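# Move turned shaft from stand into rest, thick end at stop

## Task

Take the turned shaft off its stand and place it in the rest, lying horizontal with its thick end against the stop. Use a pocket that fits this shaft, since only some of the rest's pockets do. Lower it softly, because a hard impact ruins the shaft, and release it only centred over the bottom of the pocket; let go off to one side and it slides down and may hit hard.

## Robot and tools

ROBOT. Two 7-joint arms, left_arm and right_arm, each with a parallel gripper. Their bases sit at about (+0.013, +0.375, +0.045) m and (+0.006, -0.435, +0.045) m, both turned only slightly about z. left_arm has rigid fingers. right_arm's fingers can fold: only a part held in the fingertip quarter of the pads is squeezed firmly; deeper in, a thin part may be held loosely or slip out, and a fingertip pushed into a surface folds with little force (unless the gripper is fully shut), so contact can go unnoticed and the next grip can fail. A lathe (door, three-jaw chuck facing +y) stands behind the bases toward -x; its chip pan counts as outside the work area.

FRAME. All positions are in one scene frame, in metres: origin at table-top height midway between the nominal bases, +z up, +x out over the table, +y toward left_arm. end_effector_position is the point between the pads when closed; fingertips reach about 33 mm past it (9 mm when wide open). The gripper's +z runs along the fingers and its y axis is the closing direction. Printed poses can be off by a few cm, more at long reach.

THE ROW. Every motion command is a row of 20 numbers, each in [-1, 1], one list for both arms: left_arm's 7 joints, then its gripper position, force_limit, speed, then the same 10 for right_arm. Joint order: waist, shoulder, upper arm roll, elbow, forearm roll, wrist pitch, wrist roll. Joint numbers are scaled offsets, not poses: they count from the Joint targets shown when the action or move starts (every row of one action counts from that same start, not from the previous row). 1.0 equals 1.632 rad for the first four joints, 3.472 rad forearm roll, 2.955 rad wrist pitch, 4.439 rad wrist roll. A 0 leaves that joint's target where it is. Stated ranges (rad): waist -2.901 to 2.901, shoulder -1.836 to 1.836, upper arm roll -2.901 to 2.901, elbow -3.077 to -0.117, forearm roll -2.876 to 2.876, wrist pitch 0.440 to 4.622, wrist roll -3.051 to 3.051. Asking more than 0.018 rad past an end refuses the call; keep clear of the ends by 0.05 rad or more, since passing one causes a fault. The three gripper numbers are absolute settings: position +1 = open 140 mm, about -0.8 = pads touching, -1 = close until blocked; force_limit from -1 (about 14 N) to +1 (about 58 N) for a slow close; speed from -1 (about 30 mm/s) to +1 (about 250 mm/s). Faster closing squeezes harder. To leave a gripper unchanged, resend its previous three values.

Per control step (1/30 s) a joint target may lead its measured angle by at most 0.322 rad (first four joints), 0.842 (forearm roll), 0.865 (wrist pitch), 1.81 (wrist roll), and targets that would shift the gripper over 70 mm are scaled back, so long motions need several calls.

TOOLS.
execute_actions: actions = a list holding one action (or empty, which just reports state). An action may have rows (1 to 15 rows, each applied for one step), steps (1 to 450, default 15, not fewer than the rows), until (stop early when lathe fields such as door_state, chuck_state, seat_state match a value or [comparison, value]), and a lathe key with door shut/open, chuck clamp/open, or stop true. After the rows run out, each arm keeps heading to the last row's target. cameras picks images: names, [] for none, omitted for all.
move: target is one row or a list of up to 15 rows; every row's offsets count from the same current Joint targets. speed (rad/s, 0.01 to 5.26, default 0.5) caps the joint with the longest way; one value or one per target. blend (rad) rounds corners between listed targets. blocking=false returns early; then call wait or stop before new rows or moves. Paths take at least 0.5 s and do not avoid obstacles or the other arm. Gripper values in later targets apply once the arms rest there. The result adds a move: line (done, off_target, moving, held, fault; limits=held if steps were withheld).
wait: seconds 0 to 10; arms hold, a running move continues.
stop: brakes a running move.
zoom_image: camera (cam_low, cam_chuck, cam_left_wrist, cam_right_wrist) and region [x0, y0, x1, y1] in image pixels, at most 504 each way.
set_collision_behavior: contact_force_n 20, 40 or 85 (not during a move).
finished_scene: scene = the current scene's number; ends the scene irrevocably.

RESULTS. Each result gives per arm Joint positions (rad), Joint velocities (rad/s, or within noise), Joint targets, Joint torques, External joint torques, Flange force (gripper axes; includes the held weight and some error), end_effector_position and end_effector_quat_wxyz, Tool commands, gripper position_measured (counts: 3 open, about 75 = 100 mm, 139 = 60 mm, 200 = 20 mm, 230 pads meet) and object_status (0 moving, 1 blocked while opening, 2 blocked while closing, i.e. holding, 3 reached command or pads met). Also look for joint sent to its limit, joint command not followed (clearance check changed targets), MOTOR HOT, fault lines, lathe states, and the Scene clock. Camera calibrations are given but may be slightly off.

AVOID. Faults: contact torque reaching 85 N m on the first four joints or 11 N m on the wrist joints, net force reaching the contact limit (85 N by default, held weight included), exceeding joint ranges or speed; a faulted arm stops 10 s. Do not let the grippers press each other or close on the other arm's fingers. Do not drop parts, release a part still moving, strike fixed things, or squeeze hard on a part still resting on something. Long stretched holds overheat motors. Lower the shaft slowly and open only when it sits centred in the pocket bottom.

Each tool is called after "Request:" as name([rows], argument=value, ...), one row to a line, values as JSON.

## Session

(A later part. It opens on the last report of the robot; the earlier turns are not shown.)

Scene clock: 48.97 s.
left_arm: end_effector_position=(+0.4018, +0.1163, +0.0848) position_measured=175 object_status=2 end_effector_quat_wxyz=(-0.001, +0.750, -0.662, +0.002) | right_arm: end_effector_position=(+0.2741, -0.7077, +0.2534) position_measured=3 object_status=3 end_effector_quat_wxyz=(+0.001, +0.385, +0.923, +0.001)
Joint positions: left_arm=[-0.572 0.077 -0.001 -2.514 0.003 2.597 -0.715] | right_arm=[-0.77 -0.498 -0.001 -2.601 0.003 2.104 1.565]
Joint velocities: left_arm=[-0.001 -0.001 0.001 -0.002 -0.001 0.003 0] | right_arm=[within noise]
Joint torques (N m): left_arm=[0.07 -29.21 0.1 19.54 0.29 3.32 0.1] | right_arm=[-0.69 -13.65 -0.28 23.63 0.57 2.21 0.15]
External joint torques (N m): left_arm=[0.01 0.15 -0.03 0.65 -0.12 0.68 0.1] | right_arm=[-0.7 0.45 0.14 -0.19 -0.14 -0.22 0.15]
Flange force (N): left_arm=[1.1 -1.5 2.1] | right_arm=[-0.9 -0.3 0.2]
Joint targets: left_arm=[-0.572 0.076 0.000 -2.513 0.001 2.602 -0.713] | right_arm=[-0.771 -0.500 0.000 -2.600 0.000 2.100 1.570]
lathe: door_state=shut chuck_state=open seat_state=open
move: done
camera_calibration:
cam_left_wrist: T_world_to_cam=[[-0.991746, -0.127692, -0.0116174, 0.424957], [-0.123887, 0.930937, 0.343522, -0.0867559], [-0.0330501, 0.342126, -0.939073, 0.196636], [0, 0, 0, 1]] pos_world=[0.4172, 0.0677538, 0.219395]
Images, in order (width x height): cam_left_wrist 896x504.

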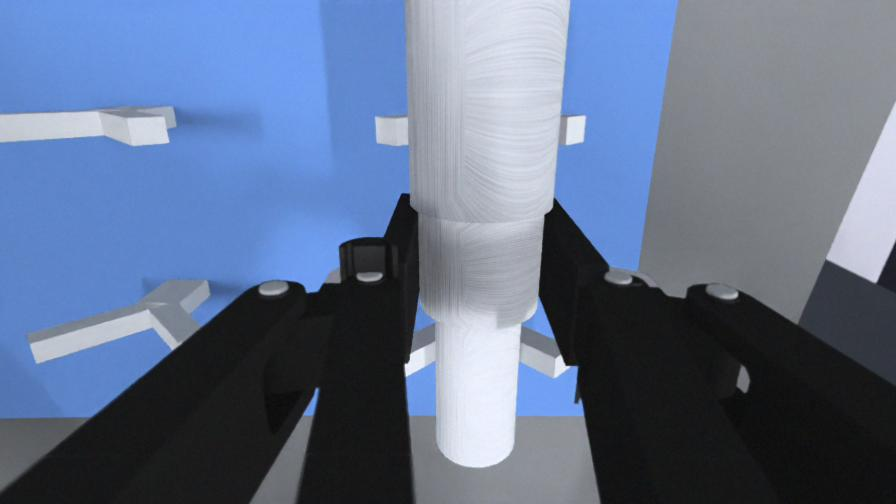

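Request:
move(target=[0,0.0021,0,-0.0004,0,0.0014,0,-1,0,-1,0,0,0,0,0,0,0,1,1,1], speed=0.01, cameras=[])

Request:
move(target=[0,0.0021,0,-0.0004,0,0.0014,0,-1,0,-1,0,0,0,0,0,0,0,1,1,1], speed=0.01, cameras=[])

Scene clock: 49.80 s.
left_arm: end_effector_position=(+0.4018, +0.1163, +0.0837) position_measured=175 object_status=2 end_effector_quat_wxyz=(-0.001, +0.750, -0.662, +0.003) | right_arm: end_effector_position=(+0.2741, -0.7077, +0.2534) position_measured=3 object_status=3 end_effector_quat_wxyz=(+0.001, +0.385, +0.923, +0.001)
Joint positions: left_arm=[-0.572 0.08 -0.001 -2.515 0.003 2.6 -0.715] | right_arm=[-0.77 -0.498 -0.001 -2.601 0.003 2.104 1.565]
Joint velocities: within noise
Joint torques (N m): left_arm=[0.5 -28.85 0.8 19.45 0.29 3.37 0.1] | right_arm=[-0.75 -13.61 -0.27 23.64 0.57 2.19 0.13]
External joint torques (N m): left_arm=[0.39 0.79 0.63 0.45 -0.11 0.71 0.1] | right_arm=[-0.76 0.6 0.15 -0.33 -0.14 -0.27 0.12]
Flange force (N): left_arm=[0.8 -2.9 3.8] | right_arm=[-1.0 -0.4 0.5]
Joint targets: left_arm=[-0.572 0.079 0.000 -2.513 0.001 2.606 -0.713] | right_arm=[-0.771 -0.500 0.000 -2.600 0.000 2.100 1.570]
lathe: door_state=shut chuck_state=open seat_state=open
move: done
No camera images: "cameras" was empty.

Scene clock: 50.50 s.
left_arm: end_effector_position=(+0.4017, +0.1162, +0.0832) position_measured=175 object_status=2 end_effector_quat_wxyz=(-0.001, +0.750, -0.662, +0.003) | right_arm: end_effector_position=(+0.2741, -0.7077, +0.2534) position_measured=3 object_status=3 end_effector_quat_wxyz=(+0.001, +0.385, +0.923, +0.001)
Joint positions: left_arm=[-0.572 0.081 -0.001 -2.515 0.003 2.602 -0.715] | right_arm=[-0.77 -0.498 -0.001 -2.601 0.003 2.104 1.565]
Joint velocities: within noise
Joint torques (N m): left_arm=[0.63 -27.57 0.93 19.21 0.3 3.78 0.15] | right_arm=[-0.8 -13.63 -0.3 23.68 0.59 2.18 0.13]
External joint torques (N m): left_arm=[0.5 1.95 0.74 0.3 -0.1 1.13 0.15] | right_arm=[-0.85 0.62 0.07 -0.27 -0.12 -0.27 0.13]
Flange force (N): left_arm=[1.7 -4.5 7.9] | right_arm=[-1.2 -0.6 0.4]
Joint targets: left_arm=[-0.572 0.083 0.000 -2.514 0.001 2.610 -0.713] | right_arm=[-0.771 -0.500 0.000 -2.600 0.000 2.100 1.570]
lathe: door_state=shut chuck_state=open seat_state=open
move: done
No camera images: "cameras" was empty.

Request:
move(target=[-0.0025,0.0002,0,0.0017,0,-0.0008,-0.0009,-1,0,-1,0,0,0,0,0,0,0,1,1,1], speed=0.01, cameras=[])

Request:
move(target=[-0.0023,0.0016,0,0.002,0,-0.0002,-0.0008,-1,0,-1,0,0,0,0,0,0,0,1,1,1], speed=0.01, cameras=["cam_left_wrist"])

Scene clock: 51.40 s.
left_arm: end_effector_position=(+0.4017, +0.1161, +0.0832) position_measured=175 object_status=2 end_effector_quat_wxyz=(-0.001, +0.750, -0.662, +0.003) | right_arm: end_effector_position=(+0.2741, -0.7077, +0.2534) position_measured=3 object_status=3 end_effector_quat_wxyz=(+0.001, +0.385, +0.923, +0.001)
Joint positions: left_arm=[-0.573 0.081 -0.001 -2.515 0.003 2.602 -0.715] | right_arm=[-0.77 -0.498 -0.001 -2.601 0.003 2.104 1.565]
Joint velocities: within noise
Joint torques (N m): left_arm=[-1.63 -27.39 -0.31 20.05 0.25 3.48 -0.08] | right_arm=[-0.75 -13.65 -0.24 23.67 0.59 2.19 0.12]
External joint torques (N m): left_arm=[-1.59 2.26 -0.34 1 -0.17 0.8 -0.08] | right_arm=[-0.76 0.55 0.16 -0.28 -0.12 -0.26 0.12]
Flange force (N): left_arm=[6.9 -4.4 7.7] | right_arm=[-0.9 -0.4 0.4]
Joint targets: left_arm=[-0.576 0.083 0.000 -2.511 0.001 2.608 -0.717] | right_arm=[-0.771 -0.500 0.000 -2.600 0.000 2.100 1.570]
lathe: door_state=shut chuck_state=open seat_state=open
move: done
No camera images: "cameras" was empty.

Scene clock: 52.10 s.
left_arm: end_effector_position=(+0.4018, +0.1160, +0.0832) position_measured=175 object_status=2 end_effector_quat_wxyz=(-0.001, +0.750, -0.661, +0.002) | right_arm: end_effector_position=(+0.2741, -0.7077, +0.2534) position_measured=3 object_status=3 end_effector_quat_wxyz=(+0.001, +0.385, +0.923, +0.001)
Joint positions: left_arm=[-0.575 0.082 0.001 -2.513 0.003 2.599 -0.717] | right_arm=[-0.77 -0.498 -0.001 -2.601 0.003 2.104 1.565]
Joint velocities: within noise
Joint torques (N m): left_arm=[-2.69 -26.91 -1.5 20.19 -0.05 3.81 -0.05] | right_arm=[-0.8 -13.65 -0.21 23.65 0.58 2.2 0.14]
External joint torques (N m): left_arm=[-2.53 2.73 -1.42 1.17 -0.47 1.14 -0.05] | right_arm=[-0.83 0.45 0.18 -0.24 -0.13 -0.24 0.14]
Flange force (N): left_arm=[9.4 -4.1 9.7] | right_arm=[-0.7 -0.4 0.2]
Joint targets: left_arm=[-0.580 0.086 0.000 -2.508 0.001 2.607 -0.720] | right_arm=[-0.771 -0.500 0.000 -2.600 0.000 2.100 1.570]
lathe: door_state=shut chuck_state=open seat_state=open
move: done
camera_calibration:
cam_left_wrist: T_world_to_cam=[[-0.991515, -0.129548, -0.0107163, 0.425012], [-0.125289, 0.930425, 0.344402, -0.0853353], [-0.034646, 0.342822, -0.938761, 0.195739], [0, 0, 0, 1]] pos_world=[0.417496, 0.067354, 0.217697]
Images, in order (width x height): cam_left_wrist 896x504.

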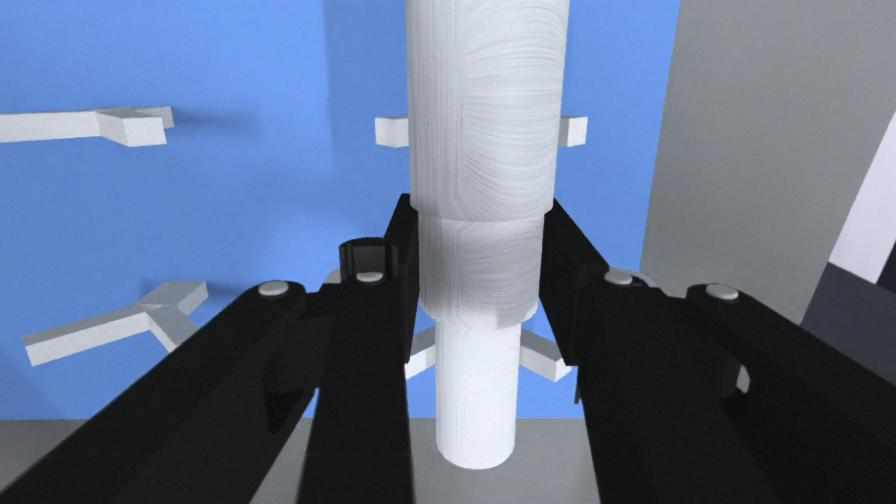

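Request:
move(target=[0,-0.0049,0,0.0009,0,-0.0032,0,-1,0,-1,0,0,0,0,0,0,0,1,1,1], speed=0.01, cameras=[])

Scene clock: 53.43 s.
left_arm: end_effector_position=(+0.4015, +0.1143, +0.0836) position_measured=175 object_status=2 end_effector_quat_wxyz=(-0.001, +0.749, -0.662, +0.002) | right_arm: end_effector_position=(+0.2741, -0.7077, +0.2534) position_measured=3 object_status=3 end_effector_quat_wxyz=(+0.001, +0.385, +0.923, +0.001)
Joint positions: left_arm=[-0.578 0.083 0.001 -2.51 0.003 2.597 -0.718] | right_arm=[-0.77 -0.498 -0.001 -2.601 0.003 2.104 1.565]
Joint velocities: within noise
Joint torques (N m): left_arm=[-0.53 -30.1 -0.29 20.21 0.32 2.64 -0.1] | right_arm=[-0.77 -13.6 -0.22 23.65 0.56 2.19 0.14]
External joint torques (N m): left_arm=[-0.55 -0.54 -0.38 1.29 -0.09 0 -0.1] | right_arm=[-0.77 0.58 0.2 -0.31 -0.14 -0.26 0.14]
Flange force (N): left_arm=[2.9 -1.5 -1.6] | right_arm=[-1.0 -0.4 0.5]
Joint targets: left_arm=[-0.580 0.078 0.000 -2.506 0.001 2.598 -0.720] | right_arm=[-0.771 -0.500 0.000 -2.600 0.000 2.100 1.570]
lathe: door_state=shut chuck_state=open seat_state=open
move: done
No camera images: "cameras" was empty.

Request:
move(target=[-0.002,0.0021,0,0.0026,0,-0.0003,-0.0007,-1,0,-1,0,0,0,0,0,0,0,1,1,1], speed=0.01, cameras=["cam_left_wrist"])

Request:
move(target=[-0.002,0.0018,0,0.0026,0,-0.0007,-0.0007,-1,0,-1,0,0,0,0,0,0,0,1,1,1], speed=0.01, cameras=["cam_left_wrist"])

Scene clock: 54.33 s.
left_arm: end_effector_position=(+0.4021, +0.1125, +0.0847) position_measured=175 object_status=2 end_effector_quat_wxyz=(-0.001, +0.749, -0.663, +0.003) | right_arm: end_effector_position=(+0.2741, -0.7077, +0.2534) position_measured=3 object_status=3 end_effector_quat_wxyz=(+0.001, +0.385, +0.923, +0.001)
Joint positions: left_arm=[-0.58 0.083 0.001 -2.507 0.003 2.595 -0.719] | right_arm=[-0.77 -0.498 -0.001 -2.601 0.003 2.104 1.565]
Joint velocities: left_arm=[0 0 0 0.001 0 -0.001 -0.004] | right_arm=[within noise]
Joint torques (N m): left_arm=[-1.1 -29.69 -0.33 20.19 0.27 2.86 -0.17] | right_arm=[-0.78 -13.61 -0.27 23.71 0.57 2.19 0.15]
External joint torques (N m): left_arm=[-1.09 0.08 -0.4 1.05 -0.15 0.18 -0.17] | right_arm=[-0.77 0.63 0.16 -0.27 -0.14 -0.27 0.15]
Flange force (N): left_arm=[3.8 -1.3 0.5] | right_arm=[-1.2 -0.4 0.4]
Joint targets: left_arm=[-0.583 0.081 0.000 -2.502 0.001 2.597 -0.723] | right_arm=[-0.771 -0.500 0.000 -2.600 0.000 2.100 1.570]
lathe: door_state=shut chuck_state=open seat_state=open
move: done
camera_calibration:
cam_left_wrist: T_world_to_cam=[[-0.991981, -0.125812, -0.0120668, 0.424737], [-0.122283, 0.931234, 0.343294, -0.0837031], [-0.0319534, 0.342017, -0.93915, 0.197449], [0, 0, 0, 1]] pos_world=[0.417404, 0.0638531, 0.219295]
Images, in order (width x height): cam_left_wrist 896x504.

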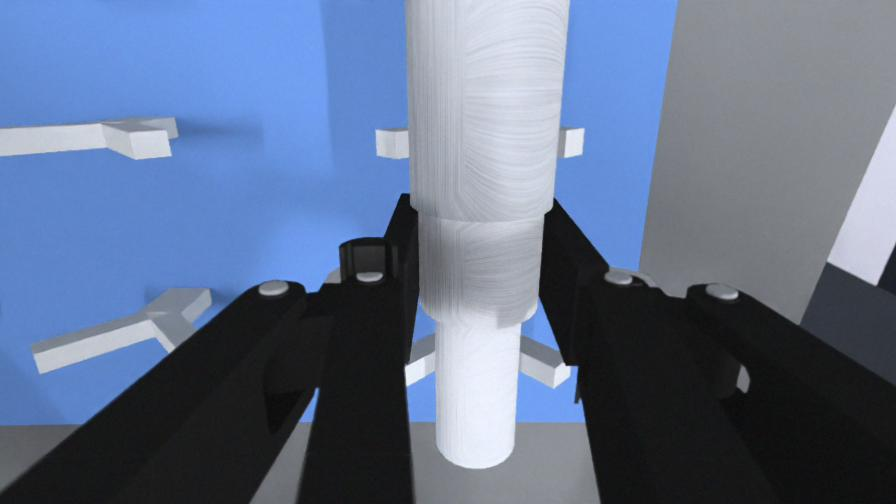

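Scene clock: 55.03 s.
left_arm: end_effector_position=(+0.4018, +0.1123, +0.0846) position_measured=175 object_status=2 end_effector_quat_wxyz=(-0.001, +0.750, -0.661, +0.001) | right_arm: end_effector_position=(+0.2741, -0.7077, +0.2534) position_measured=3 object_status=3 end_effector_quat_wxyz=(+0.001, +0.385, +0.923, +0.001)
Joint positions: left_arm=[-0.581 0.085 0.001 -2.503 0.003 2.59 -0.723] | right_arm=[-0.77 -0.498 -0.001 -2.601 0.003 2.104 1.565]
Joint velocities: within noise
Joint torques (N m): left_arm=[-2.36 -29.16 -1.48 21.57 0.09 3.21 -0.2] | right_arm=[-0.75 -13.59 -0.25 23.64 0.58 2.19 0.14]
External joint torques (N m): left_arm=[-2.35 0.68 -1.55 2.43 -0.33 0.55 -0.2] | right_arm=[-0.82 0.65 0.11 -0.34 -0.13 -0.26 0.14]
Flange force (N): left_arm=[9.5 -3.8 2.6] | right_arm=[-1.1 -0.5 0.6]
Joint targets: left_arm=[-0.586 0.084 0.000 -2.498 0.001 2.595 -0.726] | right_arm=[-0.771 -0.500 0.000 -2.600 0.000 2.100 1.570]
lathe: door_state=shut chuck_state=open seat_state=open
move: done
camera_calibration:
cam_left_wrist: T_world_to_cam=[[-0.991573, -0.129202, -0.00945984, 0.424462], [-0.12449, 0.930105, 0.345553, -0.0828219], [-0.0358475, 0.343818, -0.938352, 0.198714], [0, 0, 0, 1]] pos_world=[0.417698, 0.0635528, 0.219099]
Images, in order (width x height): cam_left_wrist 896x504.

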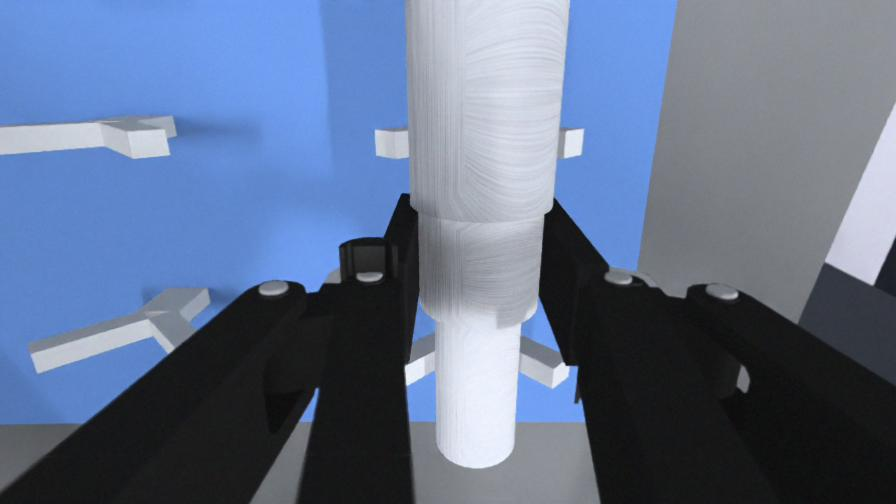

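Request:
move(target=[0.0009,0.0037,0,-0.0007,0,0.0024,0.0003,-1,0,-1,0,0,0,0,0,0,0,1,1,1], speed=0.01, cameras=[])

Scene clock: 56.10 s.
left_arm: end_effector_position=(+0.4018, +0.1123, +0.0832) position_measured=175 object_status=2 end_effector_quat_wxyz=(-0.001, +0.750, -0.661, +0.001) | right_arm: end_effector_position=(+0.2741, -0.7077, +0.2534) position_measured=3 object_status=3 end_effector_quat_wxyz=(+0.001, +0.385, +0.923, +0.001)
Joint positions: left_arm=[-0.582 0.089 0.002 -2.503 0.003 2.593 -0.724] | right_arm=[-0.77 -0.498 -0.001 -2.601 0.003 2.104 1.565]
Joint velocities: within noise
Joint torques (N m): left_arm=[-1.98 -28.05 -1.71 20.35 0.09 3.88 -0.02] | right_arm=[-0.74 -13.63 -0.32 23.7 0.58 2.2 0.13]
External joint torques (N m): left_arm=[-1.98 1.73 -1.8 1.42 -0.33 1.24 -0.02] | right_arm=[-0.83 0.6 0.01 -0.24 -0.13 -0.25 0.13]
Flange force (N): left_arm=[8.1 -3.1 7.3] | right_arm=[-1.2 -0.7 0.4]
Joint targets: left_arm=[-0.585 0.090 0.000 -2.499 0.001 2.602 -0.725] | right_arm=[-0.771 -0.500 0.000 -2.600 0.000 2.100 1.570]
lathe: door_state=shut chuck_state=open seat_state=open
move: done
No camera images: "cameras" was empty.

Request:
execute_actions([
  {"rows":[[0,0,0,0,0,0,0,0,0,-1,0,0,0,0,0,0,0,1,1,1]],"steps":50},
], cameras=["cam_left_wrist"])

Scene clock: 58.07 s.
left_arm: end_effector_position=(+0.4045, +0.1094, +0.0847) position_measured=129 object_status=3 end_effector_quat_wxyz=(-0.002, +0.750, -0.662, +0.005) | right_arm: end_effector_position=(+0.2741, -0.7077, +0.2534) position_measured=3 object_status=3 end_effector_quat_wxyz=(+0.001, +0.385, +0.923, +0.001)
Joint positions: left_arm=[-0.583 0.089 0.001 -2.5 0.003 2.6 -0.724] | right_arm=[-0.77 -0.498 -0.001 -2.601 0.003 2.104 1.565]
Joint velocities: within noise
Joint torques (N m): left_arm=[-0.52 -28.2 -0.24 18.62 0.32 2.81 -0.01] | right_arm=[-0.8 -13.61 -0.27 23.65 0.57 2.2 0.14]
External joint torques (N m): left_arm=[-0.44 1.74 -0.24 -0.47 -0.1 0.13 -0.01] | right_arm=[-0.8 0.54 0.16 -0.3 -0.13 -0.25 0.14]
Flange force (N): left_arm=[2.1 -1.3 4.8] | right_arm=[-0.9 -0.4 0.4]
Joint targets: left_arm=[-0.585 0.090 0.000 -2.499 0.001 2.602 -0.725] | right_arm=[-0.771 -0.500 0.000 -2.600 0.000 2.100 1.570]
lathe: door_state=shut chuck_state=open seat_state=open
camera_calibration:
cam_left_wrist: T_world_to_cam=[[-0.991617, -0.128226, -0.015946, 0.427133], [-0.125976, 0.931925, 0.340066, -0.0789069], [-0.0287449, 0.339224, -0.940266, 0.19765], [0, 0, 0, 1]] pos_world=[0.419294, 0.0612571, 0.219489]
Images, in order (width x height): cam_left_wrist 896x504.

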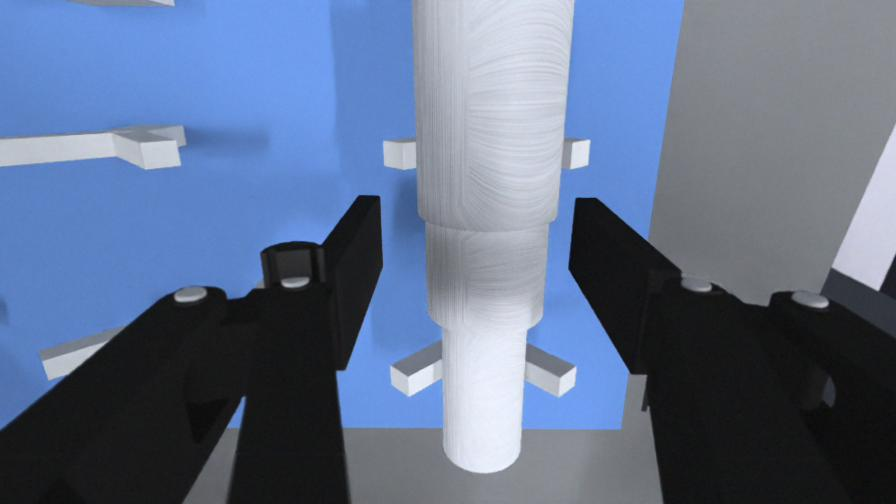

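Request:
move([
  [0,-0.0551,0,0.0061,0,-0.0362,0,0,0,-1,0,0,0,0,0,0,0,1,1,1],
  [0,-0.1538,0,0.0484,0,-0.1157,0,0,0,-1,0,0,0,0,0,0,0,1,1,1],
], speed=[0.06,0.15], blend=0.01, cameras=["cam_left_wrist","cam_low"])

Request:
zoom_image(camera="cam_low", region=[130, 210, 230, 290])

Request:
zoom_image(camera="cam_left_wrist", region=[350, 0, 600, 340])

Scene clock: 62.30 s.
left_arm: end_effector_position=(+0.4003, +0.1125, +0.2040) position_measured=129 object_status=3 end_effector_quat_wxyz=(-0.001, +0.750, -0.661, +0.000) | right_arm: end_effector_position=(+0.2741, -0.7077, +0.2534) position_measured=3 object_status=3 end_effector_quat_wxyz=(+0.001, +0.385, +0.923, +0.001)
Joint positions: left_arm=[-0.583 -0.159 0.001 -2.421 0.003 2.263 -0.724] | right_arm=[-0.77 -0.498 -0.001 -2.601 0.003 2.104 1.565]
Joint velocities: left_arm=[-0.001 0.002 0 0 0 -0.004 0.001] | right_arm=[within noise]
Joint torques (N m): left_arm=[-0.48 -23.85 -0.53 22.43 0.53 2.16 -0.01] | right_arm=[-0.72 -13.61 -0.27 23.63 0.58 2.19 0.13]
External joint torques (N m): left_arm=[-0.56 1.33 -0.46 -0.54 -0.08 -0.48 -0.01] | right_arm=[-0.75 0.7 0.12 -0.39 -0.12 -0.27 0.13]
Flange force (N): left_arm=[2.4 -1.0 1.4] | right_arm=[-1.1 -0.5 0.7]
Joint targets: left_arm=[-0.585 -0.161 0.000 -2.420 0.001 2.260 -0.725] | right_arm=[-0.771 -0.500 0.000 -2.600 0.000 2.100 1.570]
lathe: door_state=shut chuck_state=open seat_state=open
move: done
camera_calibration:
cam_left_wrist: T_world_to_cam=[[-0.991625, -0.12883, -0.00913082, 0.423991], [-0.123991, 0.929817, 0.346507, -0.124745], [-0.0361507, 0.344737, -0.938003, 0.310559], [0, 0, 0, 1]] pos_world=[0.416199, 0.0635516, 0.338401]
Images, in order (width x height): cam_low 504x504, cam_left_wrist 896x504.

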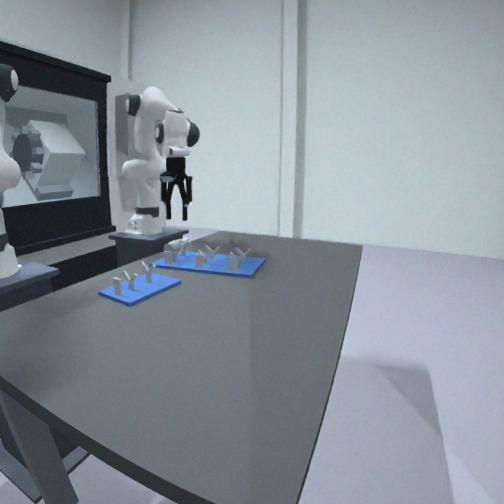

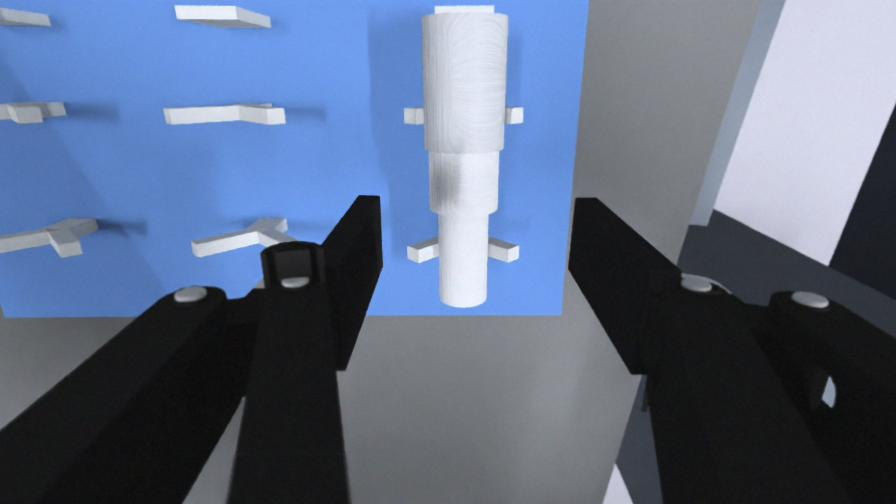

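Scaled by 5.040.

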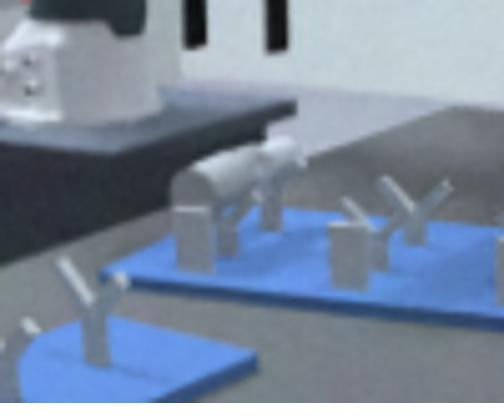

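Scaled by 1.482.

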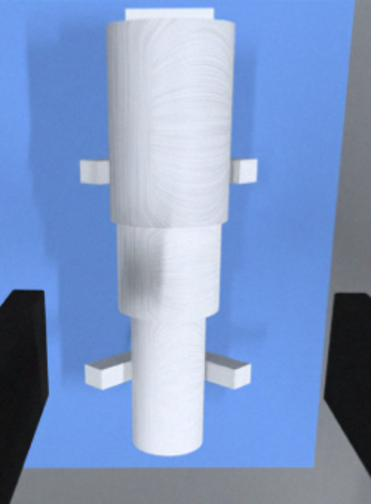

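Good: symmetric and at the stop.

Request:
finished_scene(scene=2)

The scene is finished: the task was done.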